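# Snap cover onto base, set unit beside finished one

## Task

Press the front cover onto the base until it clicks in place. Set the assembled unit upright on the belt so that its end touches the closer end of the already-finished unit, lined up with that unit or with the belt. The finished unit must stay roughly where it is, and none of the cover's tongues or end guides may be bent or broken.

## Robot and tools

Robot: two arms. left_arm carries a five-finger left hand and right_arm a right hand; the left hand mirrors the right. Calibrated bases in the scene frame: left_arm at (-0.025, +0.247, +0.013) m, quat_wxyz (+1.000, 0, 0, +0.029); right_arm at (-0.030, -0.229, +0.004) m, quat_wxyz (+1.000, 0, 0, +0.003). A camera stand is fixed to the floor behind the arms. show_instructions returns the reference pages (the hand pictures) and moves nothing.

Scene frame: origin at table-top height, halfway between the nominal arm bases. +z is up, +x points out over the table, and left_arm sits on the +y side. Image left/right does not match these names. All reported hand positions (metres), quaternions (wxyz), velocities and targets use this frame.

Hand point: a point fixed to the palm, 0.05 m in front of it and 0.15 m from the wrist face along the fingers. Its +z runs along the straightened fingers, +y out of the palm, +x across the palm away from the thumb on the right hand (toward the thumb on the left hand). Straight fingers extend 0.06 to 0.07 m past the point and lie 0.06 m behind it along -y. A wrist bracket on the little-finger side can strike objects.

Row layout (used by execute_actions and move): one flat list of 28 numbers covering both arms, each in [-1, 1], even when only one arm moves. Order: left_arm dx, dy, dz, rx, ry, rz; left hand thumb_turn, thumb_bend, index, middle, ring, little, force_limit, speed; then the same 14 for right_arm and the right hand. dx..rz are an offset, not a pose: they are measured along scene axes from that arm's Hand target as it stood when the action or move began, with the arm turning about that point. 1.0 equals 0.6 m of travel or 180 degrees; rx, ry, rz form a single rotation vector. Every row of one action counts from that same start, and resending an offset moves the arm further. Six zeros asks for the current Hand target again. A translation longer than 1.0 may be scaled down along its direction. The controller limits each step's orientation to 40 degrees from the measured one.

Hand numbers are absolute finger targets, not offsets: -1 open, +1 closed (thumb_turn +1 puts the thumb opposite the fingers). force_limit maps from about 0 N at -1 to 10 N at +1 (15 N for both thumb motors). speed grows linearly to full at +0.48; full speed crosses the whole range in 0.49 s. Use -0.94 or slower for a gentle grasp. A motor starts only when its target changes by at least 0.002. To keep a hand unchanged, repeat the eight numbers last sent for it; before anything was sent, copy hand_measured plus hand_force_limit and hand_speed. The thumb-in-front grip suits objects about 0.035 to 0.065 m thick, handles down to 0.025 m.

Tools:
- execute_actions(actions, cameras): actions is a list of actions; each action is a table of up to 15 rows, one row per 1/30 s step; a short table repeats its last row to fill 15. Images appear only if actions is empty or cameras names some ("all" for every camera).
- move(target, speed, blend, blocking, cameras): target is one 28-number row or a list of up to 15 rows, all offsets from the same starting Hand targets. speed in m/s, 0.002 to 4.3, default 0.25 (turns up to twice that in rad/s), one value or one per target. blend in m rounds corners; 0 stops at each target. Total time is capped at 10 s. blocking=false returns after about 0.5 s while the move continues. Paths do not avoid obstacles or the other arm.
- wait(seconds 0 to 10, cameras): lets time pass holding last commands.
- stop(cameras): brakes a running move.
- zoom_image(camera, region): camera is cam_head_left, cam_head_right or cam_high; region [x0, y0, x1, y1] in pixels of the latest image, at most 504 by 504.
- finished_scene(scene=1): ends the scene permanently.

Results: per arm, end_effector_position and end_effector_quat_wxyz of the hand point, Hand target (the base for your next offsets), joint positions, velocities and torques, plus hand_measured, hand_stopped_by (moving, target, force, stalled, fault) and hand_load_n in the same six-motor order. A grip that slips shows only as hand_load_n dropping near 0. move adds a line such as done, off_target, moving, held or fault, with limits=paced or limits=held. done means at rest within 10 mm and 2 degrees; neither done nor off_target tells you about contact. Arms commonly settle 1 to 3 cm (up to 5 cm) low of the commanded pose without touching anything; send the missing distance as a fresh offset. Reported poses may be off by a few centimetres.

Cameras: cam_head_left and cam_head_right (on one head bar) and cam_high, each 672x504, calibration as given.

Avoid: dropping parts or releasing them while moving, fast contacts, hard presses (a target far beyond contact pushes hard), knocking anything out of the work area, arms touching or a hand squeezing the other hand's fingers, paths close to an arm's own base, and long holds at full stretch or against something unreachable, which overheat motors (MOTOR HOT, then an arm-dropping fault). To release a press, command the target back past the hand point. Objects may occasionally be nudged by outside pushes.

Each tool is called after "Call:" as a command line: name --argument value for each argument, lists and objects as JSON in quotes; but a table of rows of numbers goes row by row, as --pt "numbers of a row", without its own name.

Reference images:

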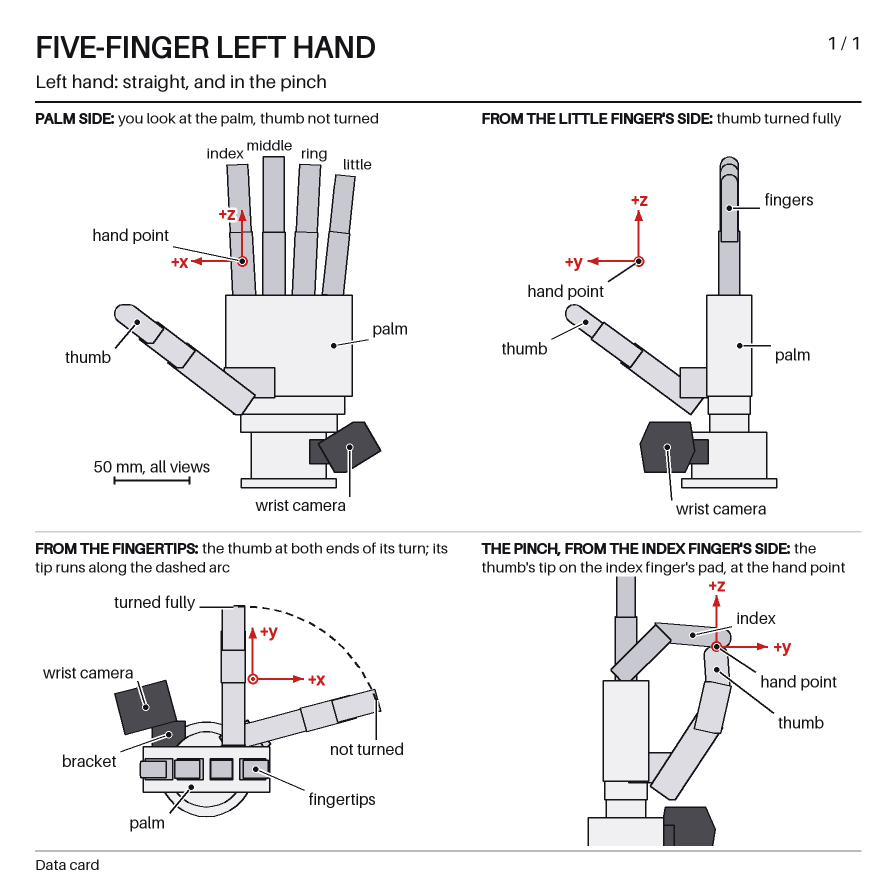

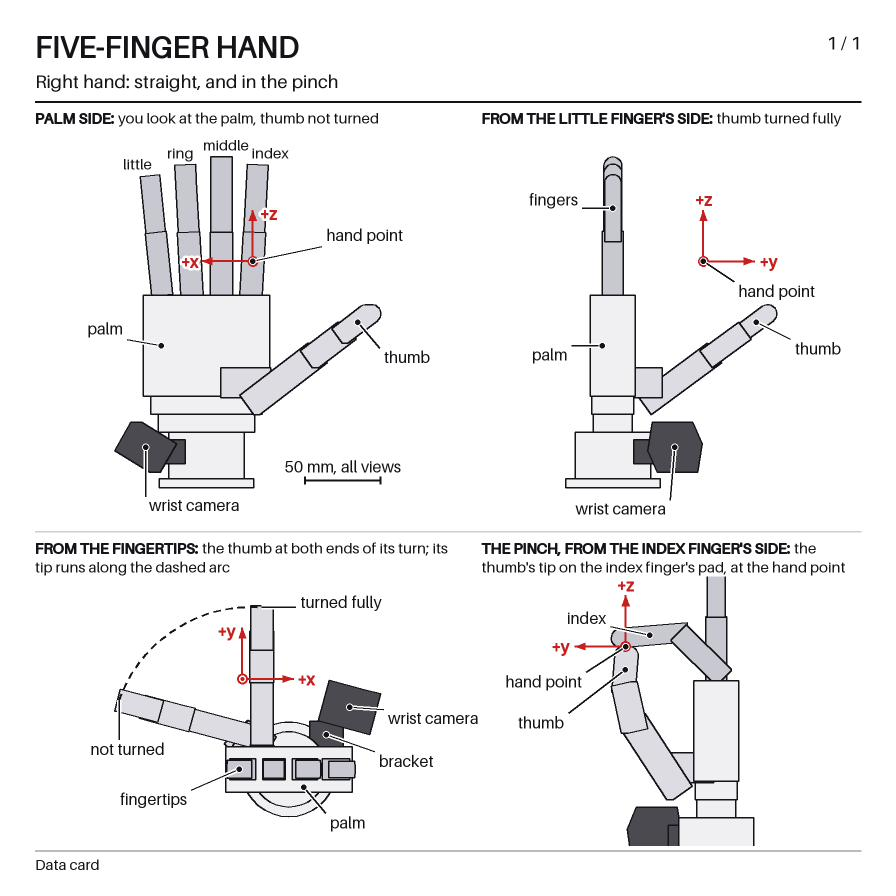

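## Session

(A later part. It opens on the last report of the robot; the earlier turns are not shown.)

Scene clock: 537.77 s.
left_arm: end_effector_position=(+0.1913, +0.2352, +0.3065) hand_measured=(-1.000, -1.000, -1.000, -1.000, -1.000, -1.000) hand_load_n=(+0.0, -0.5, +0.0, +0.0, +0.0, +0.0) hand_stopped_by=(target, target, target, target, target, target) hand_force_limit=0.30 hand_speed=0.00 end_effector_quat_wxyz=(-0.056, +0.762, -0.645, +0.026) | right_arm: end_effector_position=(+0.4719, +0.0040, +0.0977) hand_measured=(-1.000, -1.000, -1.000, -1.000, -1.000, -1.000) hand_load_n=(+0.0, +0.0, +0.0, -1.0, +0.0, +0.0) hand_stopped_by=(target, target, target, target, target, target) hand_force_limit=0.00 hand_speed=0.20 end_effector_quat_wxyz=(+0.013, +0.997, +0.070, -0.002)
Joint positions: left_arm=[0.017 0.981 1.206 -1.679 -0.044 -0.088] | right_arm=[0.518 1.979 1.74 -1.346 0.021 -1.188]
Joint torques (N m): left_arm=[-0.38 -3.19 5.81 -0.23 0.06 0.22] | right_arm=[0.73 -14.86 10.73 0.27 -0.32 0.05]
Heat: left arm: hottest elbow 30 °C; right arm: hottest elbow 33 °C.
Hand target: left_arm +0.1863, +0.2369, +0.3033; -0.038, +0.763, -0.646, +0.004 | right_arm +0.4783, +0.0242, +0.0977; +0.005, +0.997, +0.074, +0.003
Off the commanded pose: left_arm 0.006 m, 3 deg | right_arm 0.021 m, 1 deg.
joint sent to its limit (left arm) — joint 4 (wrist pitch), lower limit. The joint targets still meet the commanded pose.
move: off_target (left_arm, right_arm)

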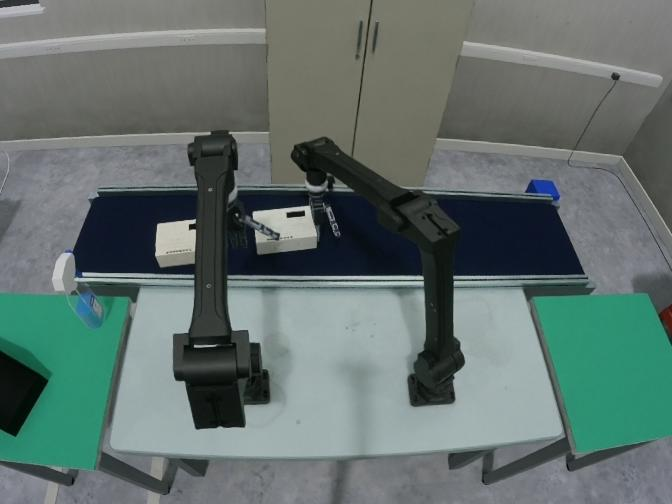

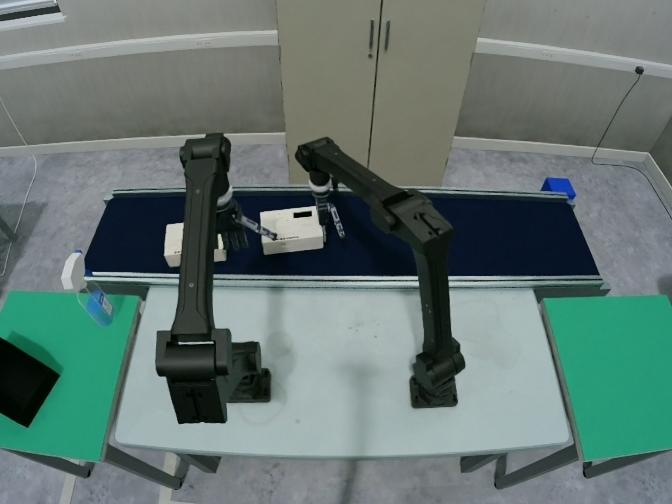

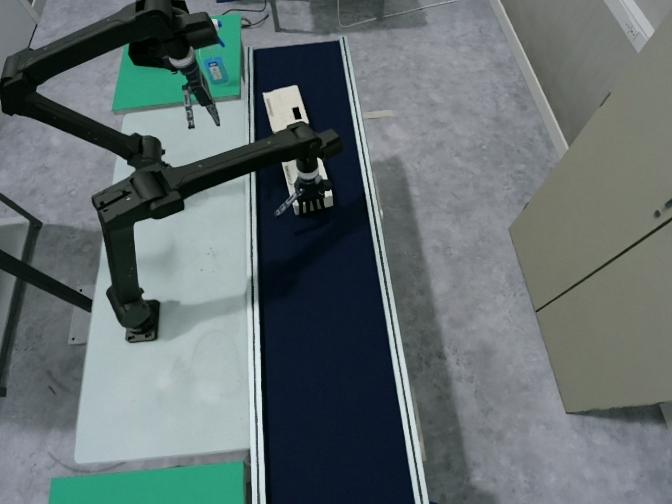

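Call:
move --target '[0.0,0.12,0,0,0,0, -1,-1,-1,-1,-1,-1,0.3,0, -0.025,0.165,0.002,0,0,0, -1,-1,-1,-1,-1,-1,0,0.2]' --speed 0.08 --cameras '["all"]'

Call:
zoom_image --camera "cam_high" --region '[250, 80, 350, 215]'

Call:
zoom_image --camera "cam_head_right" --region '[155, 185, 355, 285]'

Call:
zoom_image --camera "cam_head_left" --region '[145, 185, 345, 285]'

Scene clock: 540.60 s.
left_arm: end_effector_position=(+0.1831, +0.3055, +0.2965) hand_measured=(-1.000, -1.000, -1.000, -1.000, -1.000, -1.000) hand_load_n=(+0.0, +0.0, +0.0, +0.0, +0.0, +0.0) hand_stopped_by=(target, target, target, target, target, target) hand_force_limit=0.30 hand_speed=0.00 end_effector_quat_wxyz=(-0.036, +0.763, -0.645, +0.002) | right_arm: end_effector_position=(+0.4609, +0.1018, +0.1000) hand_measured=(-1.000, -1.000, -1.000, -1.000, -1.000, -1.000) hand_load_n=(+0.0, +0.0, +0.0, -0.5, +0.0, +0.0) hand_stopped_by=(target, target, target, target, target, target) hand_force_limit=0.00 hand_speed=0.20 end_effector_quat_wxyz=(+0.014, +0.998, +0.069, -0.001)
Joint positions: left_arm=[0.281 1.034 1.206 -1.679 -0.033 0.173] | right_arm=[0.657 2.109 1.956 -1.436 0.021 -1.047]
Joint torques (N m): left_arm=[-0.26 -3.31 8.36 -0.32 0.09 0.21] | right_arm=[0.85 -15.97 10.96 0.25 -0.32 0.03]
Heat: left arm: hottest elbow 30 °C; right arm: hottest elbow 33 °C.
Hand target: left_arm +0.1863, +0.3090, +0.3033; -0.038, +0.763, -0.646, +0.004 | right_arm +0.4633, +0.1234, +0.0988; +0.005, +0.997, +0.074, +0.003
Off the commanded pose: left_arm 0.008 m, 0 deg | right_arm 0.022 m, 1 deg.
joint sent to its limit (left arm) — joint 4 (wrist pitch), lower limit. The joint targets still meet the commanded pose.
move: off_target (right_arm)

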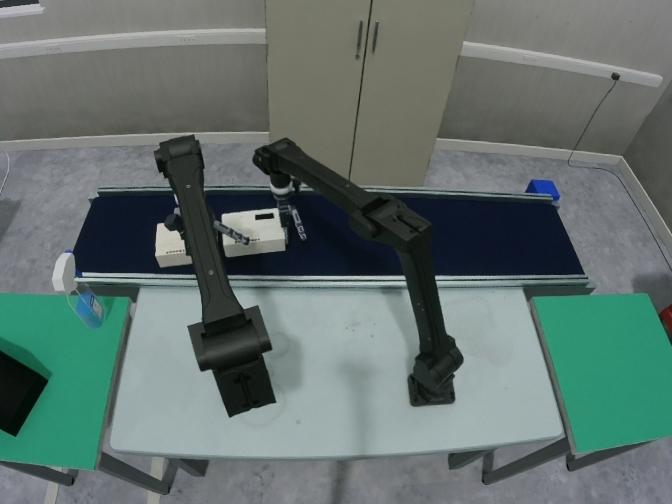

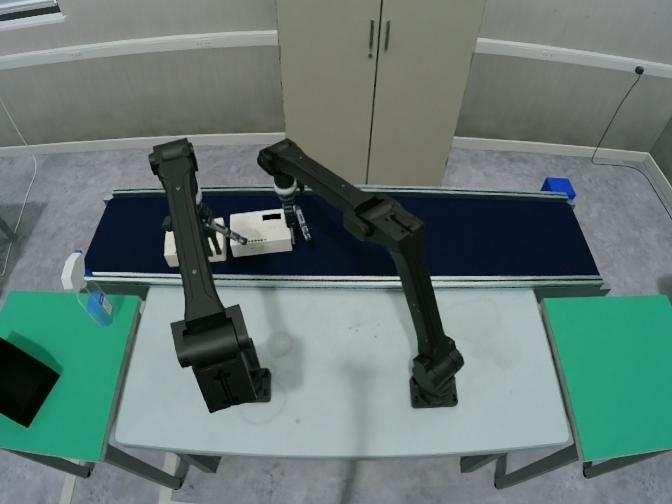

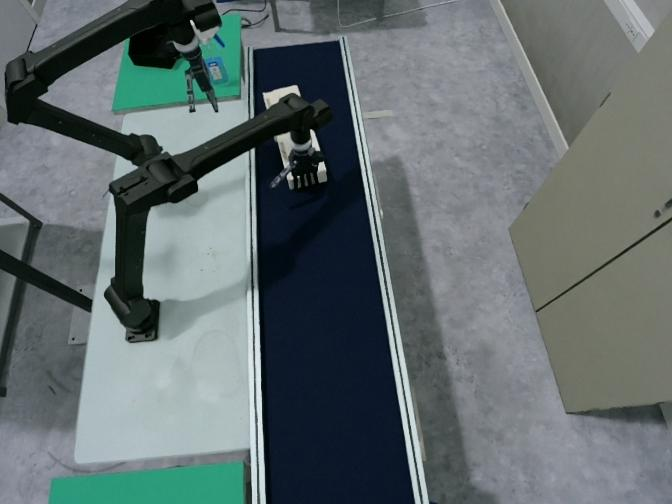

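Scaled by 3.733 from the camera's 672x504 image, which has a finer 960x720 frame.

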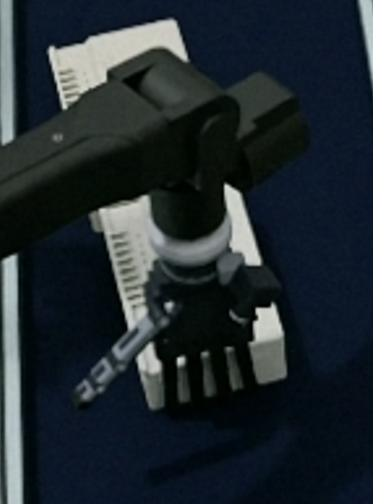

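Scaled by 2.520 from the camera's 672x504 image, which has a finer 960x720 frame.

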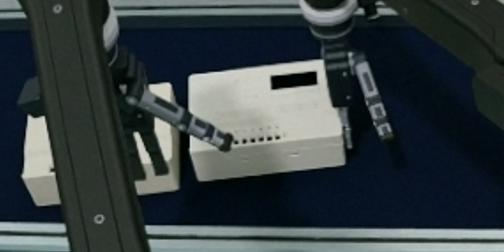

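Scaled by 2.520 from the camera's 672x504 image, which has a finer 960x720 frame.

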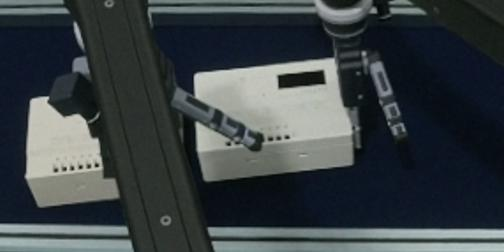

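Call:
zoom_image --camera "cam_head_right" --region '[200, 205, 260, 275]'

Call:
zoom_image --camera "cam_high" --region '[262, 120, 332, 200]'

Scaled by 7.200 from the camera's 672x504 image, which has a finer 960x720 frame.

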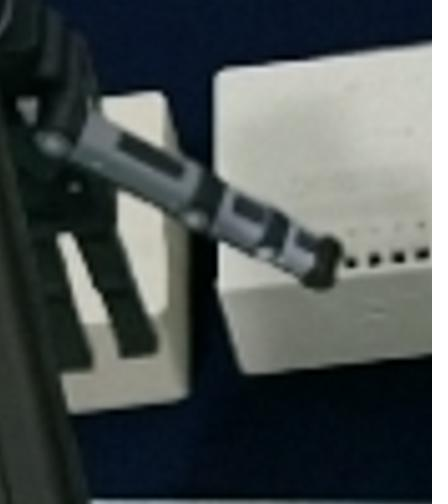

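Scaled by 6.300 from the camera's 672x504 image, which has a finer 960x720 frame.

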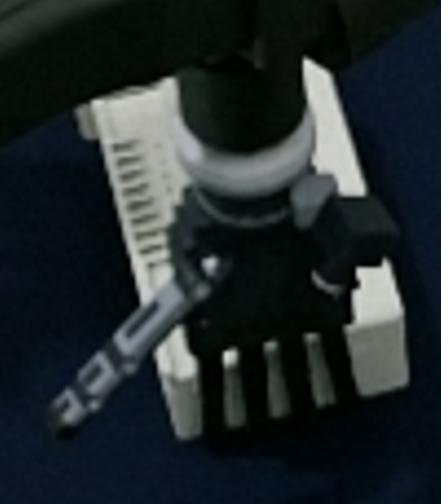

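Call:
move --target '[0.0,0,0,0,0,0, -1,-1,-1,-1,-1,-1,0.3,0, -0.02,0.032,0.0,0,0,0.004, -1,-1,-1,-1,-1,-1,0,0.2]' --speed 0.05 --cameras '["all"]'

Call:
zoom_image --camera "cam_head_right" --region '[200, 205, 260, 275]'

Call:
zoom_image --camera "cam_high" --region '[262, 120, 332, 200]'

Scene clock: 543.10 s.
left_arm: end_effector_position=(+0.1831, +0.3055, +0.2965) hand_measured=(-1.000, -1.000, -1.000, -1.000, -1.000, -1.000) hand_load_n=(+0.0, +0.0, +0.0, +0.0, +0.0, +0.0) hand_stopped_by=(target, target, target, target, target, target) hand_force_limit=0.30 hand_speed=0.00 end_effector_quat_wxyz=(-0.036, +0.763, -0.645, +0.002) | right_arm: end_effector_position=(+0.4512, +0.1215, +0.1000) hand_measured=(-1.000, -1.000, -1.000, -1.000, -1.000, -1.000) hand_load_n=(+0.0, +0.0, +0.0, +0.0, +0.0, +0.0) hand_stopped_by=(target, target, target, target, target, target) hand_force_limit=0.00 hand_speed=0.20 end_effector_quat_wxyz=(+0.012, +0.997, +0.072, +0.001)
Joint positions: left_arm=[0.281 1.034 1.206 -1.679 -0.033 0.173] | right_arm=[0.691 2.118 1.973 -1.438 0.021 -1.019]
Joint torques (N m): left_arm=[-0.38 -3.31 8.34 -0.31 0.08 0.21] | right_arm=[0.97 -15.79 10.81 0.34 -0.3 0.01]
Heat: left arm: hottest elbow 31 °C; right arm: hottest elbow 34 °C.
Hand target: left_arm +0.1863, +0.3090, +0.3034; -0.038, +0.763, -0.646, +0.004 | right_arm +0.4514, +0.1425, +0.0988; +0.005, +0.997, +0.081, +0.003
Off the commanded pose: left_arm 0.008 m, 0 deg | right_arm 0.021 m, 1 deg.
joint sent to its limit (left arm) — joint 4 (wrist pitch), lower limit. The joint targets still meet the commanded pose.
move: off_target (right_arm)

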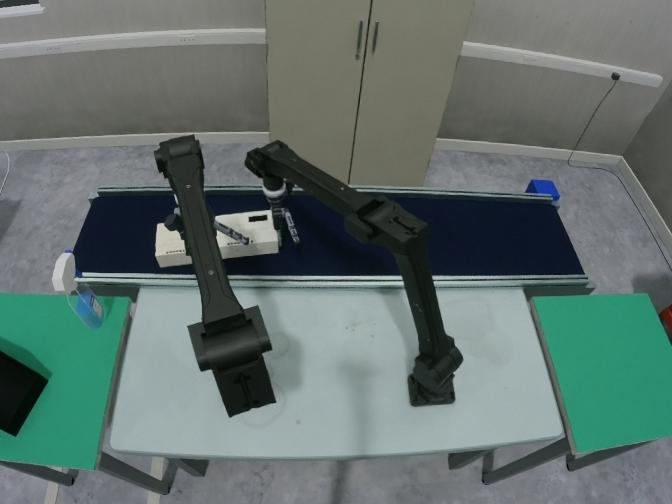

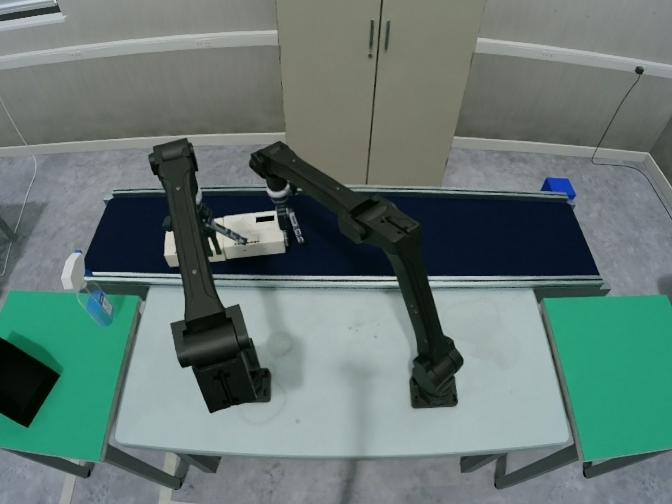

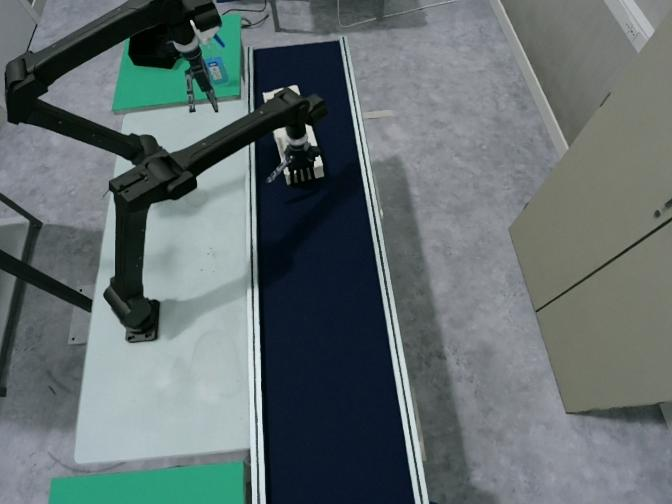

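Scaled by 7.200 from the camera's 672x504 image, which has a finer 960x720 frame.

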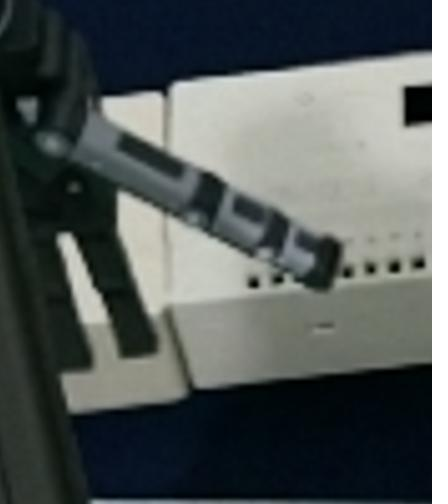

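Scaled by 6.300 from the camera's 672x504 image, which has a finer 960x720 frame.

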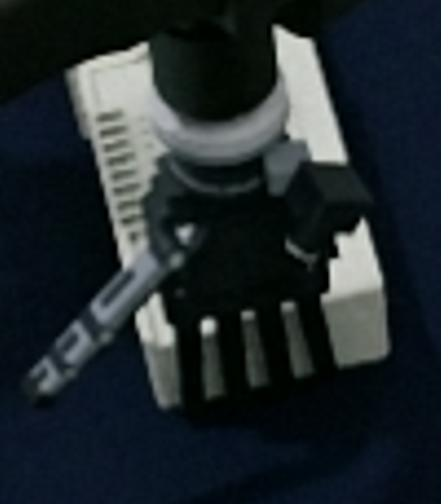

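Call:
move --target '[0.0,0,0,0,0,0, -1,-1,-1,-1,-1,-1,0.3,0, -0.007,0.011,0.0,0,0,0.001, -1,-1,-1,-1,-1,-1,0,0.2]' --speed 0.04 --cameras '["all"]'

Call:
zoom_image --camera "cam_head_right" --region '[200, 205, 260, 275]'

Call:
zoom_image --camera "cam_head_right" --region '[215, 240, 240, 265]'

Scene clock: 544.53 s.
left_arm: end_effector_position=(+0.1831, +0.3055, +0.2965) hand_measured=(-1.000, -1.000, -1.000, -1.000, -1.000, -1.000) hand_load_n=(+0.0, +0.0, +0.0, +0.0, +0.0, +0.0) hand_stopped_by=(target, target, target, target, target, target) hand_force_limit=0.30 hand_speed=0.00 end_effector_quat_wxyz=(-0.036, +0.763, -0.645, +0.002) | right_arm: end_effector_position=(+0.4498, +0.1236, +0.1002) hand_measured=(-1.000, -1.000, -1.000, -1.000, -1.000, -1.000) hand_load_n=(+0.0, +0.0, +0.0, -0.5, +0.0, -0.5) hand_stopped_by=(target, target, target, target, target, target) hand_force_limit=0.00 hand_speed=0.20 end_effector_quat_wxyz=(+0.013, +0.998, +0.069, +0.001)
Joint positions: left_arm=[0.281 1.034 1.206 -1.679 -0.033 0.173] | right_arm=[0.695 2.12 1.977 -1.441 0.022 -1.01]
Joint torques (N m): left_arm=[-0.44 -3.43 8.35 -0.31 0.08 0.22] | right_arm=[1.61 -16.15 10.89 0.31 -0.37 0]
Heat: left arm: hottest elbow 31 °C; right arm: hottest elbow 34 °C.
Hand target: left_arm +0.1863, +0.3090, +0.3034; -0.038, +0.763, -0.646, +0.004 | right_arm +0.4472, +0.1491, +0.0990; +0.005, +0.997, +0.082, +0.003
Off the commanded pose: left_arm 0.008 m, 0 deg | right_arm 0.026 m, 2 deg.
joint sent to its limit (left arm) — joint 4 (wrist pitch), lower limit. The joint targets still meet the commanded pose.
move: off_target (right_arm)

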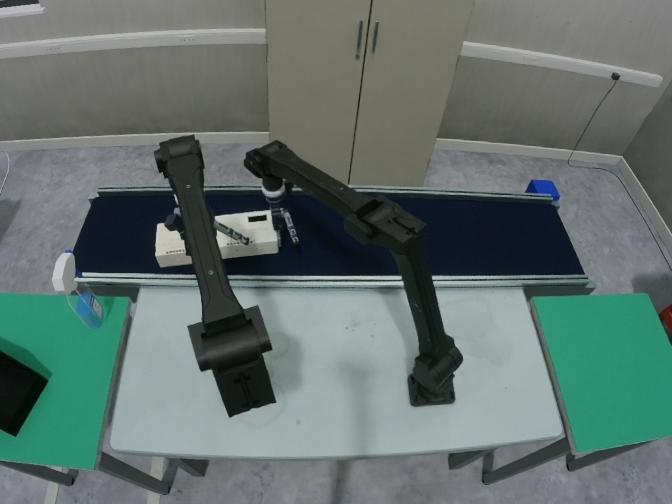

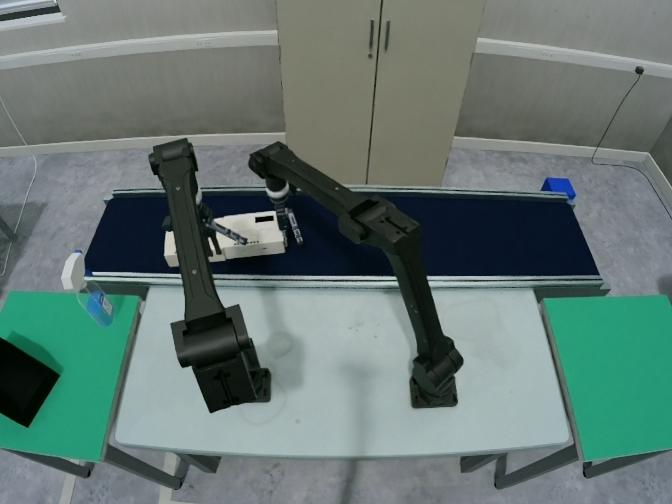

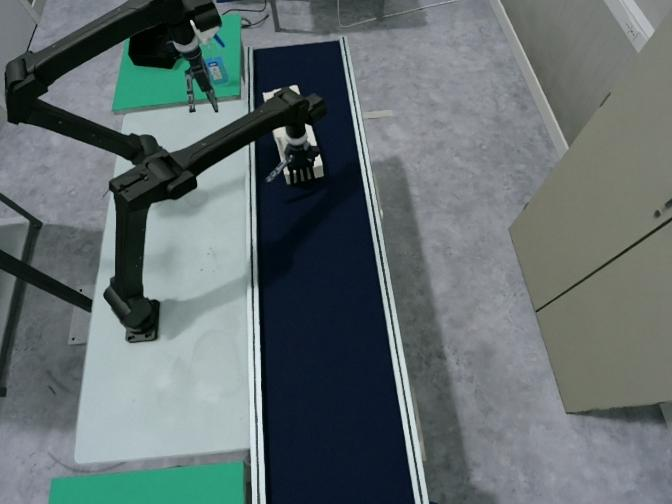

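Scaled by 7.200 from the camera's 672x504 image, which has a finer 960x720 frame.

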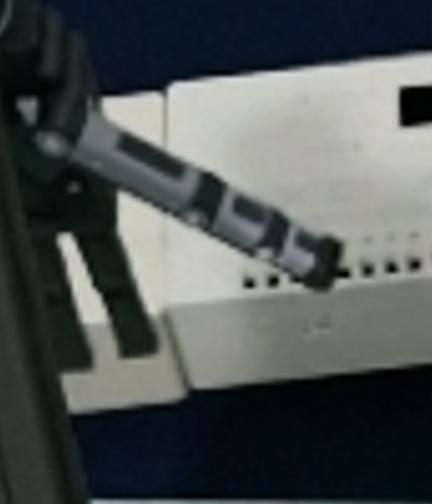

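Scaled by 20.160 from the camera's 672x504 image, which has a finer 960x720 frame.

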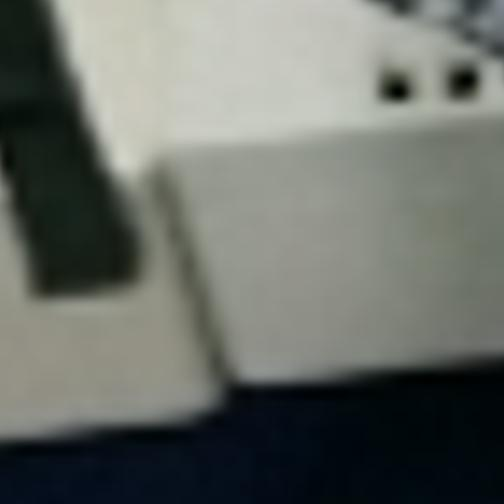

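Call:
move --target '[0.0,0,0,0,0,0, -1,-1,-1,-1,-1,-1,0.3,0, -0.003,0.01,0.0,0,0,0.0, -1,-1,-1,-1,-1,-1,0,0.2]' --speed 0.04 --cameras '["all"]'

Call:
zoom_image --camera "cam_head_right" --region '[215, 240, 240, 265]'

Scene clock: 545.83 s.
left_arm: end_effector_position=(+0.1831, +0.3055, +0.2965) hand_measured=(-1.000, -1.000, -1.000, -1.000, -1.000, -1.000) hand_load_n=(+0.0, +0.0, +0.0, +0.0, +0.0, +0.0) hand_stopped_by=(target, target, target, target, target, target) hand_force_limit=0.30 hand_speed=0.00 end_effector_quat_wxyz=(-0.036, +0.763, -0.645, +0.002) | right_arm: end_effector_position=(+0.4493, +0.1252, +0.1007) hand_measured=(-1.000, -1.000, -1.000, -1.000, -1.000, -1.000) hand_load_n=(+0.0, +0.0, +0.0, -0.5, +0.0, +0.0) hand_stopped_by=(target, target, target, target, target, target) hand_force_limit=0.00 hand_speed=0.20 end_effector_quat_wxyz=(+0.016, +0.998, +0.068, -0.001)
Joint positions: left_arm=[0.281 1.034 1.206 -1.679 -0.033 0.173] | right_arm=[0.697 2.127 1.988 -1.451 0.024 -1.004]
Joint torques (N m): left_arm=[-0.26 -3.19 8.35 -0.34 0.08 0.22] | right_arm=[2.14 -15.91 10.85 0.28 -0.44 0.01]
Heat: left arm: hottest elbow 31 °C; right arm: hottest elbow 34 °C.
Hand target: left_arm +0.1863, +0.3090, +0.3034; -0.038, +0.763, -0.646, +0.004 | right_arm +0.4454, +0.1551, +0.0990; +0.005, +0.997, +0.082, +0.003
Off the commanded pose: left_arm 0.008 m, 0 deg | right_arm 0.030 m, 2 deg.
joint sent to its limit (left arm) — joint 4 (wrist pitch), lower limit. The joint targets still meet the commanded pose.
move: off_target (right_arm)

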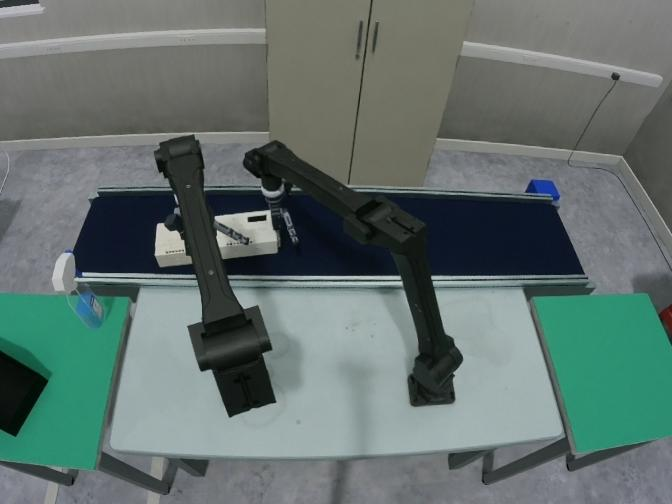

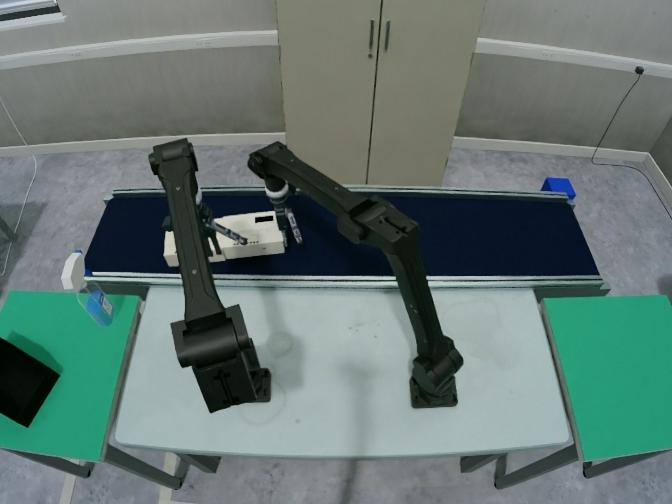

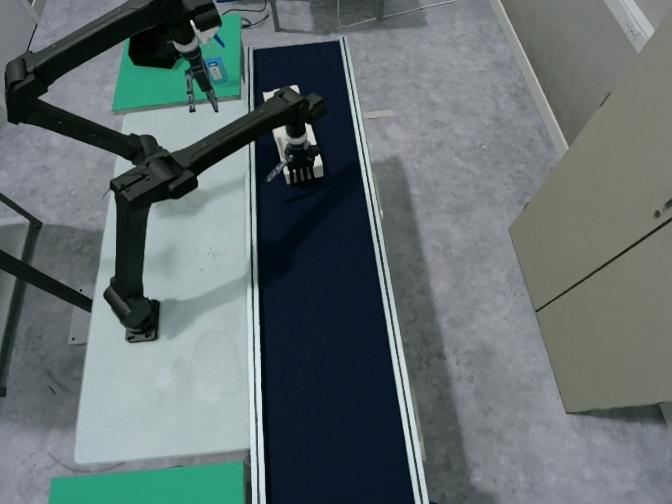

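Scaled by 20.160 from the camera's 672x504 image, which has a finer 960x720 frame.

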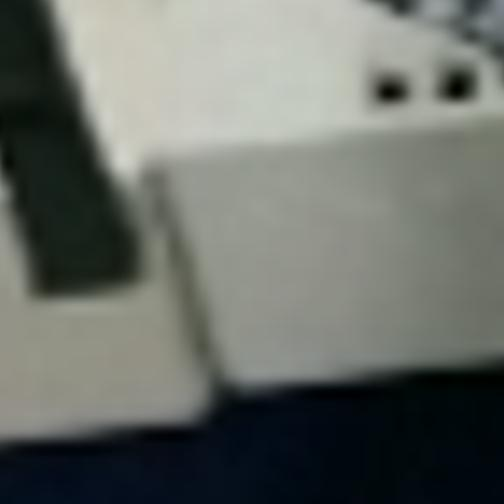

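Call:
move --pt "0.0 0 0 0 0 0 -1 -1 -1 -1 -1 -1 0.3 0 0.015 -0.16 0.0 0 0 0.0 -1 -1 -1 -1 -1 -1 0 0.2" --pt "0.0 0.05 0 0 0 0 -1 -1 -1 -1 -1 -1 0.3 0 -0.03 -0.35 0.25 0 0 -0.1 -1 -1 -1 -1 -1 -1 0 0.2" --pt "-0.03 0.2 0.05 0 0 0 -1 -1 -1 -1 -1 -1 0.3 0 -0.2 -0.75 0.3 0 0 -0.35 -1 -1 -1 -1 -1 -1 0 0.2" --speed '[0.1,0.25,0.35]' --blend '[0.01,0.05,0]' --cameras '["all"]'

Call:
zoom_image --camera "cam_high" --region '[255, 78, 335, 198]'

Call:
zoom_image --camera "cam_head_right" --region '[155, 205, 295, 275]'

Scene clock: 549.93 s.
left_arm: end_effector_position=(+0.1621, +0.4201, +0.3171) hand_measured=(-1.000, -1.000, -1.000, -1.000, -1.000, -1.000) hand_load_n=(+0.0, +0.0, +0.0, +0.0, +0.0, +0.0) hand_stopped_by=(target, target, target, target, target, target) hand_force_limit=0.30 hand_speed=0.00 end_effector_quat_wxyz=(-0.045, +0.764, -0.644, +0.004) | right_arm: end_effector_position=(+0.3311, -0.2946, +0.2779) hand_measured=(-1.000, -1.000, -1.000, -1.000, -1.000, -1.000) hand_load_n=(+0.0, +0.0, +0.0, +0.0, +0.0, +0.0) hand_stopped_by=(target, target, target, target, target, target) hand_force_limit=0.00 hand_speed=0.20 end_effector_quat_wxyz=(+0.005, +0.895, -0.445, +0.004)
Joint positions: left_arm=[0.665 1.134 1.333 -1.679 -0.006 0.554] | right_arm=[-0.125 1.463 1.537 -1.64 0.011 -0.768]
Joint torques (N m): left_arm=[-0.44 -4.42 10.41 -0.24 0.09 0.24] | right_arm=[-1.26 -10.34 6.84 0.08 -0.02 0.03]
Heat: left arm: hottest elbow 31 °C; right arm: hottest elbow 34 °C.
Hand target: left_arm +0.1683, +0.4290, +0.3334; -0.038, +0.763, -0.646, +0.004 | right_arm +0.3254, -0.2949, +0.2789; +0.006, +0.893, -0.451, +0.000
Off the commanded pose: left_arm 0.020 m, 1 deg | right_arm 0.006 m, 1 deg.
joint sent to its limit (left arm) — joint 4 (wrist pitch), lower limit. The joint targets are off in orientation, not in position.
move: off_target (left_arm)

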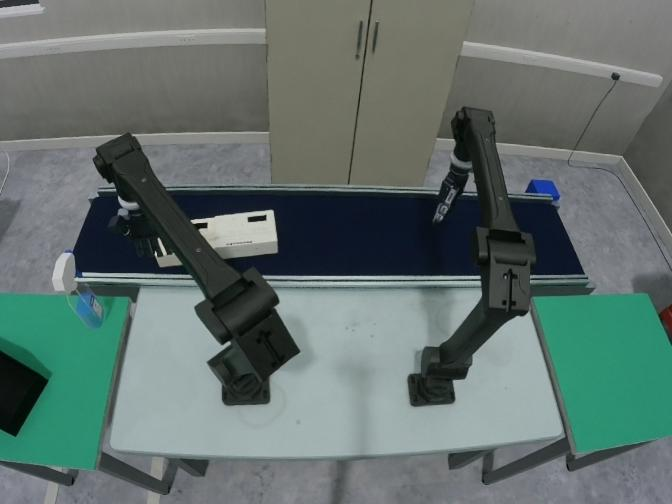

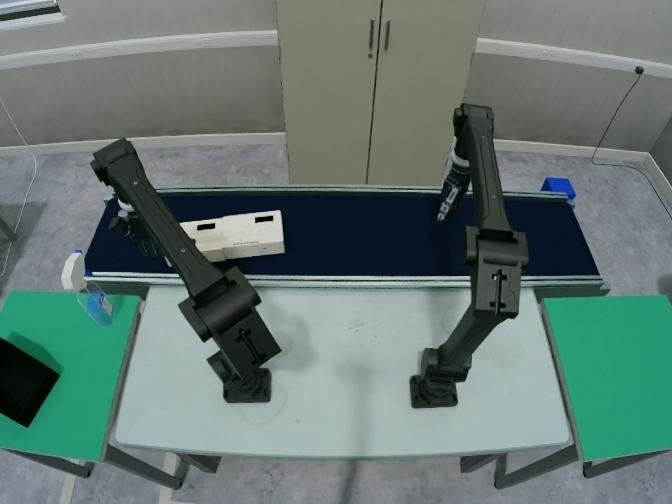

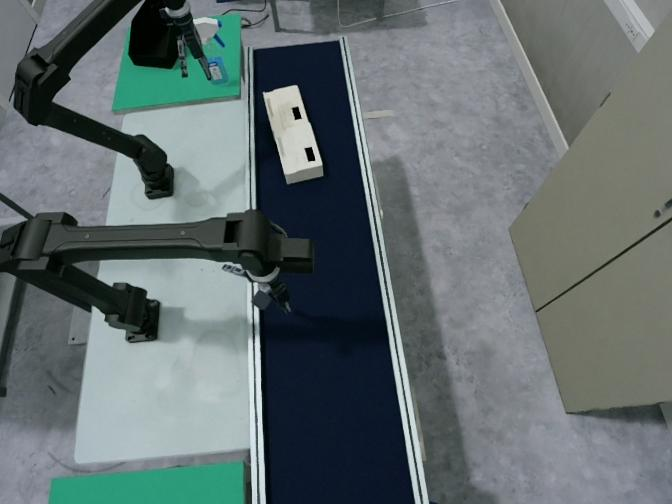

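Scaled by 4.200 from the camera's 672x504 image, which has a finer 960x720 frame.

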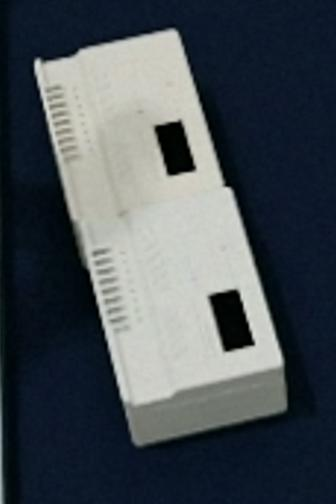

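Scaled by 3.600 from the camera's 672x504 image, which has a finer 960x720 frame.

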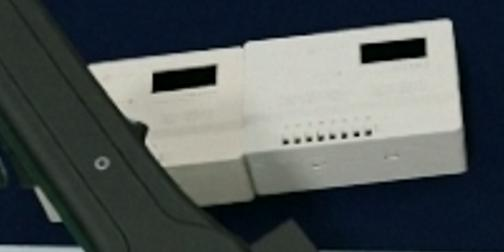

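Call:
zoom_image --camera "cam_high" --region '[265, 110, 325, 145]'

Call:
zoom_image --camera "cam_high" --region '[280, 160, 328, 188]'

Call:
zoom_image --camera "cam_head_right" --region '[205, 210, 245, 270]'

Scaled by 8.400 from the camera's 672x504 image, which has a finer 960x720 frame.

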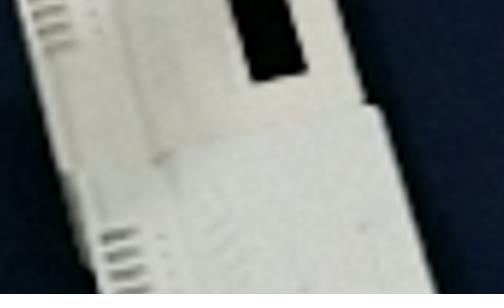

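Scaled by 10.500 from the camera's 672x504 image, which has a finer 960x720 frame.

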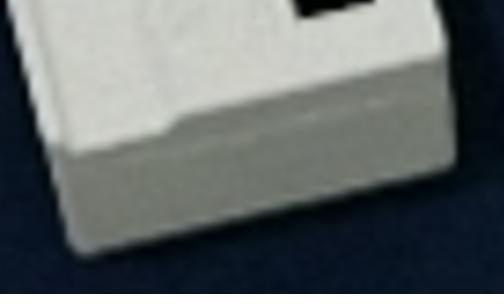

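Scaled by 8.400 from the camera's 672x504 image, which has a finer 960x720 frame.

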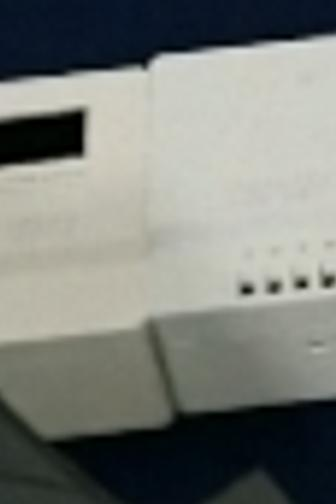

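Call:
zoom_image --camera "cam_high" --region '[308, 162, 326, 180]'

Call:
zoom_image --camera "cam_high" --region '[282, 168, 302, 188]'

Call:
zoom_image --camera "cam_head_right" --region '[245, 235, 290, 265]'

Scaled by 28.000 from the camera's 672x504 image, which has a finer 960x720 frame.

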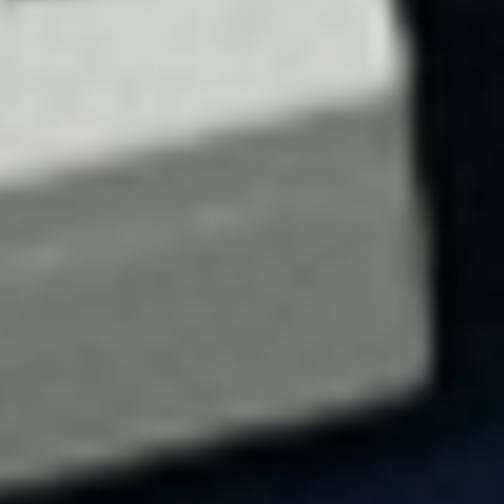

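Scaled by 25.200 from the camera's 672x504 image, which has a finer 960x720 frame.

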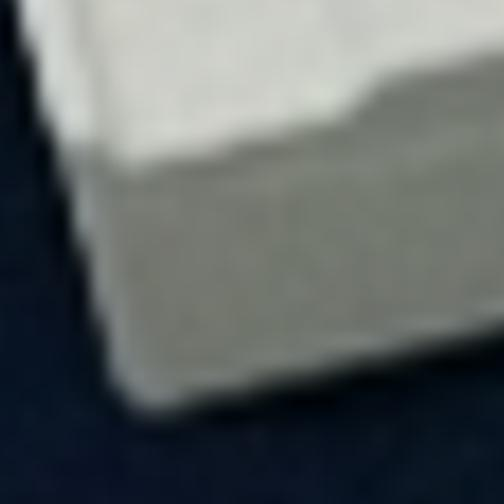

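Scaled by 11.200 from the camera's 672x504 image, which has a finer 960x720 frame.

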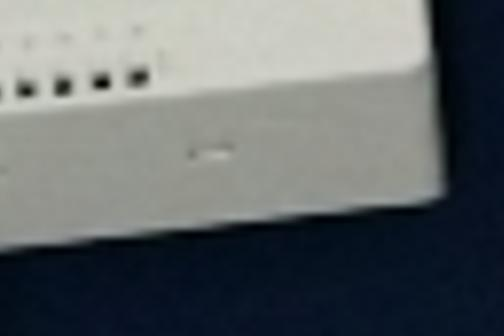

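Call:
zoom_image --camera "cam_head_right" --region '[214, 240, 240, 266]'

Call:
zoom_image --camera "cam_high" --region '[268, 122, 288, 142]'

Call:
zoom_image --camera "cam_high" --region '[298, 112, 318, 132]'

Scaled by 19.385 from the camera's 672x504 image, which has a finer 960x720 frame.

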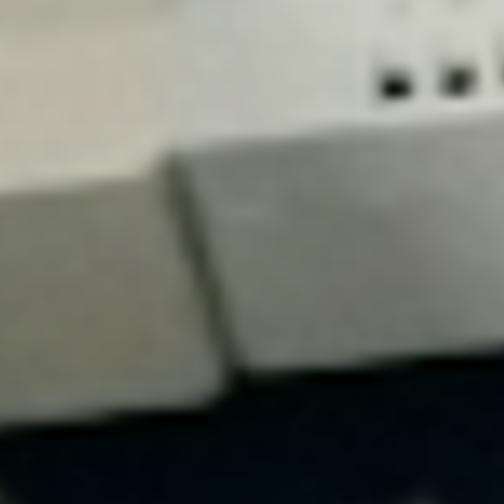

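Scaled by 25.200 from the camera's 672x504 image, which has a finer 960x720 frame.

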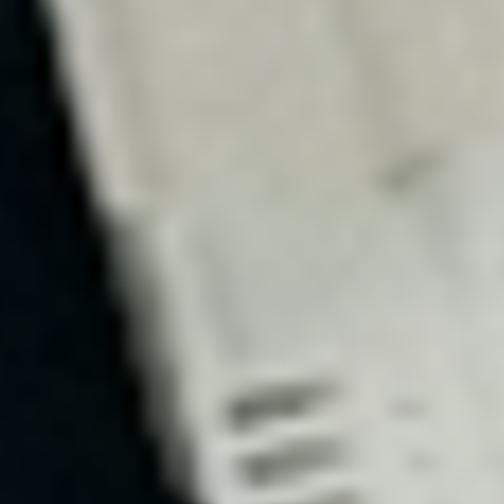

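Scaled by 25.200 from the camera's 672x504 image, which has a finer 960x720 frame.

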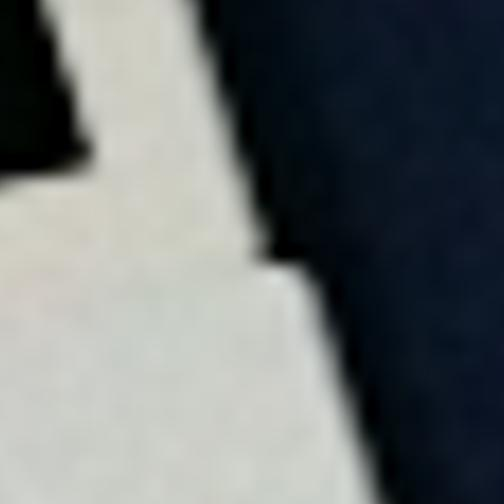

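Call:
zoom_image --camera "cam_high" --region '[264, 122, 304, 162]'

Call:
zoom_image --camera "cam_high" --region '[264, 150, 304, 190]'

Call:
zoom_image --camera "cam_high" --region '[258, 80, 298, 120]'

Scaled by 12.600 from the camera's 672x504 image, which has a finer 960x720 frame.

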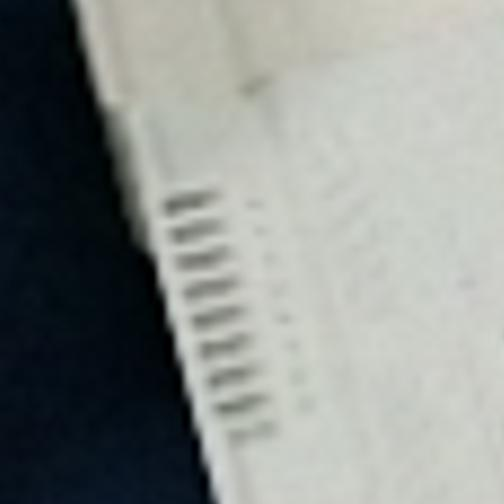

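Scaled by 12.600 from the camera's 672x504 image, which has a finer 960x720 frame.

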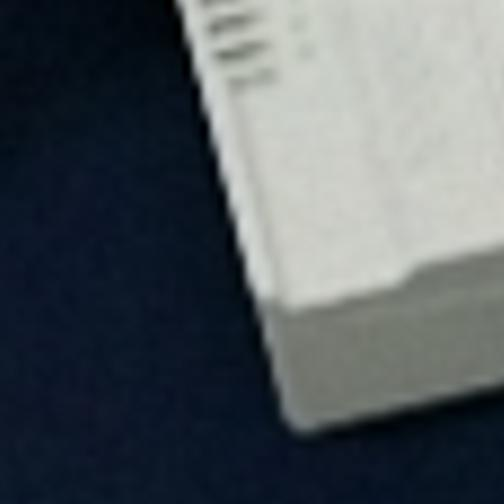

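Scaled by 12.600 from the camera's 672x504 image, which has a finer 960x720 frame.

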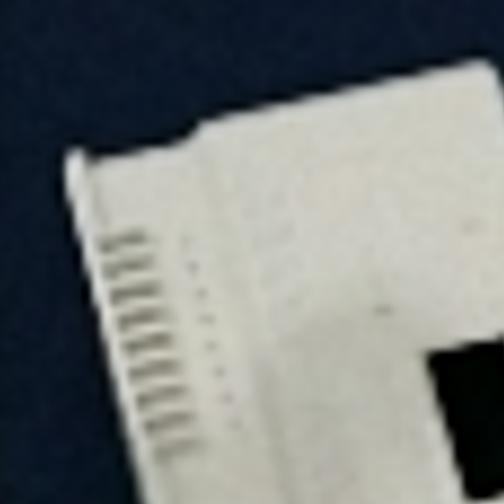

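Call:
zoom_image --camera "cam_high" --region '[276, 128, 332, 192]'

Scaled by 7.875 from the camera's 672x504 image, which has a finer 960x720 frame.

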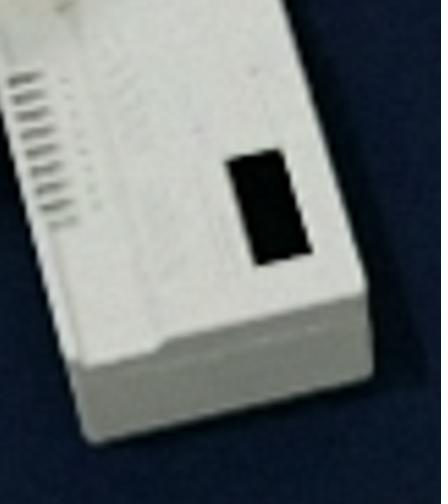

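Call:
zoom_image --camera "cam_head_right" --region '[268, 208, 292, 258]'

Call:
zoom_image --camera "cam_high" --region '[296, 164, 326, 188]'

Scaled by 10.080 from the camera's 672x504 image, which has a finer 960x720 frame.

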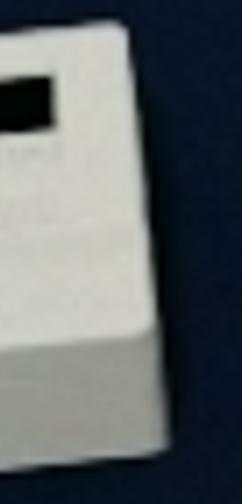

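Scaled by 16.800 from the camera's 672x504 image, which has a finer 960x720 frame.

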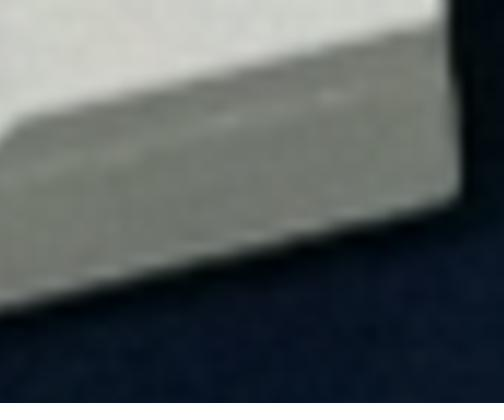

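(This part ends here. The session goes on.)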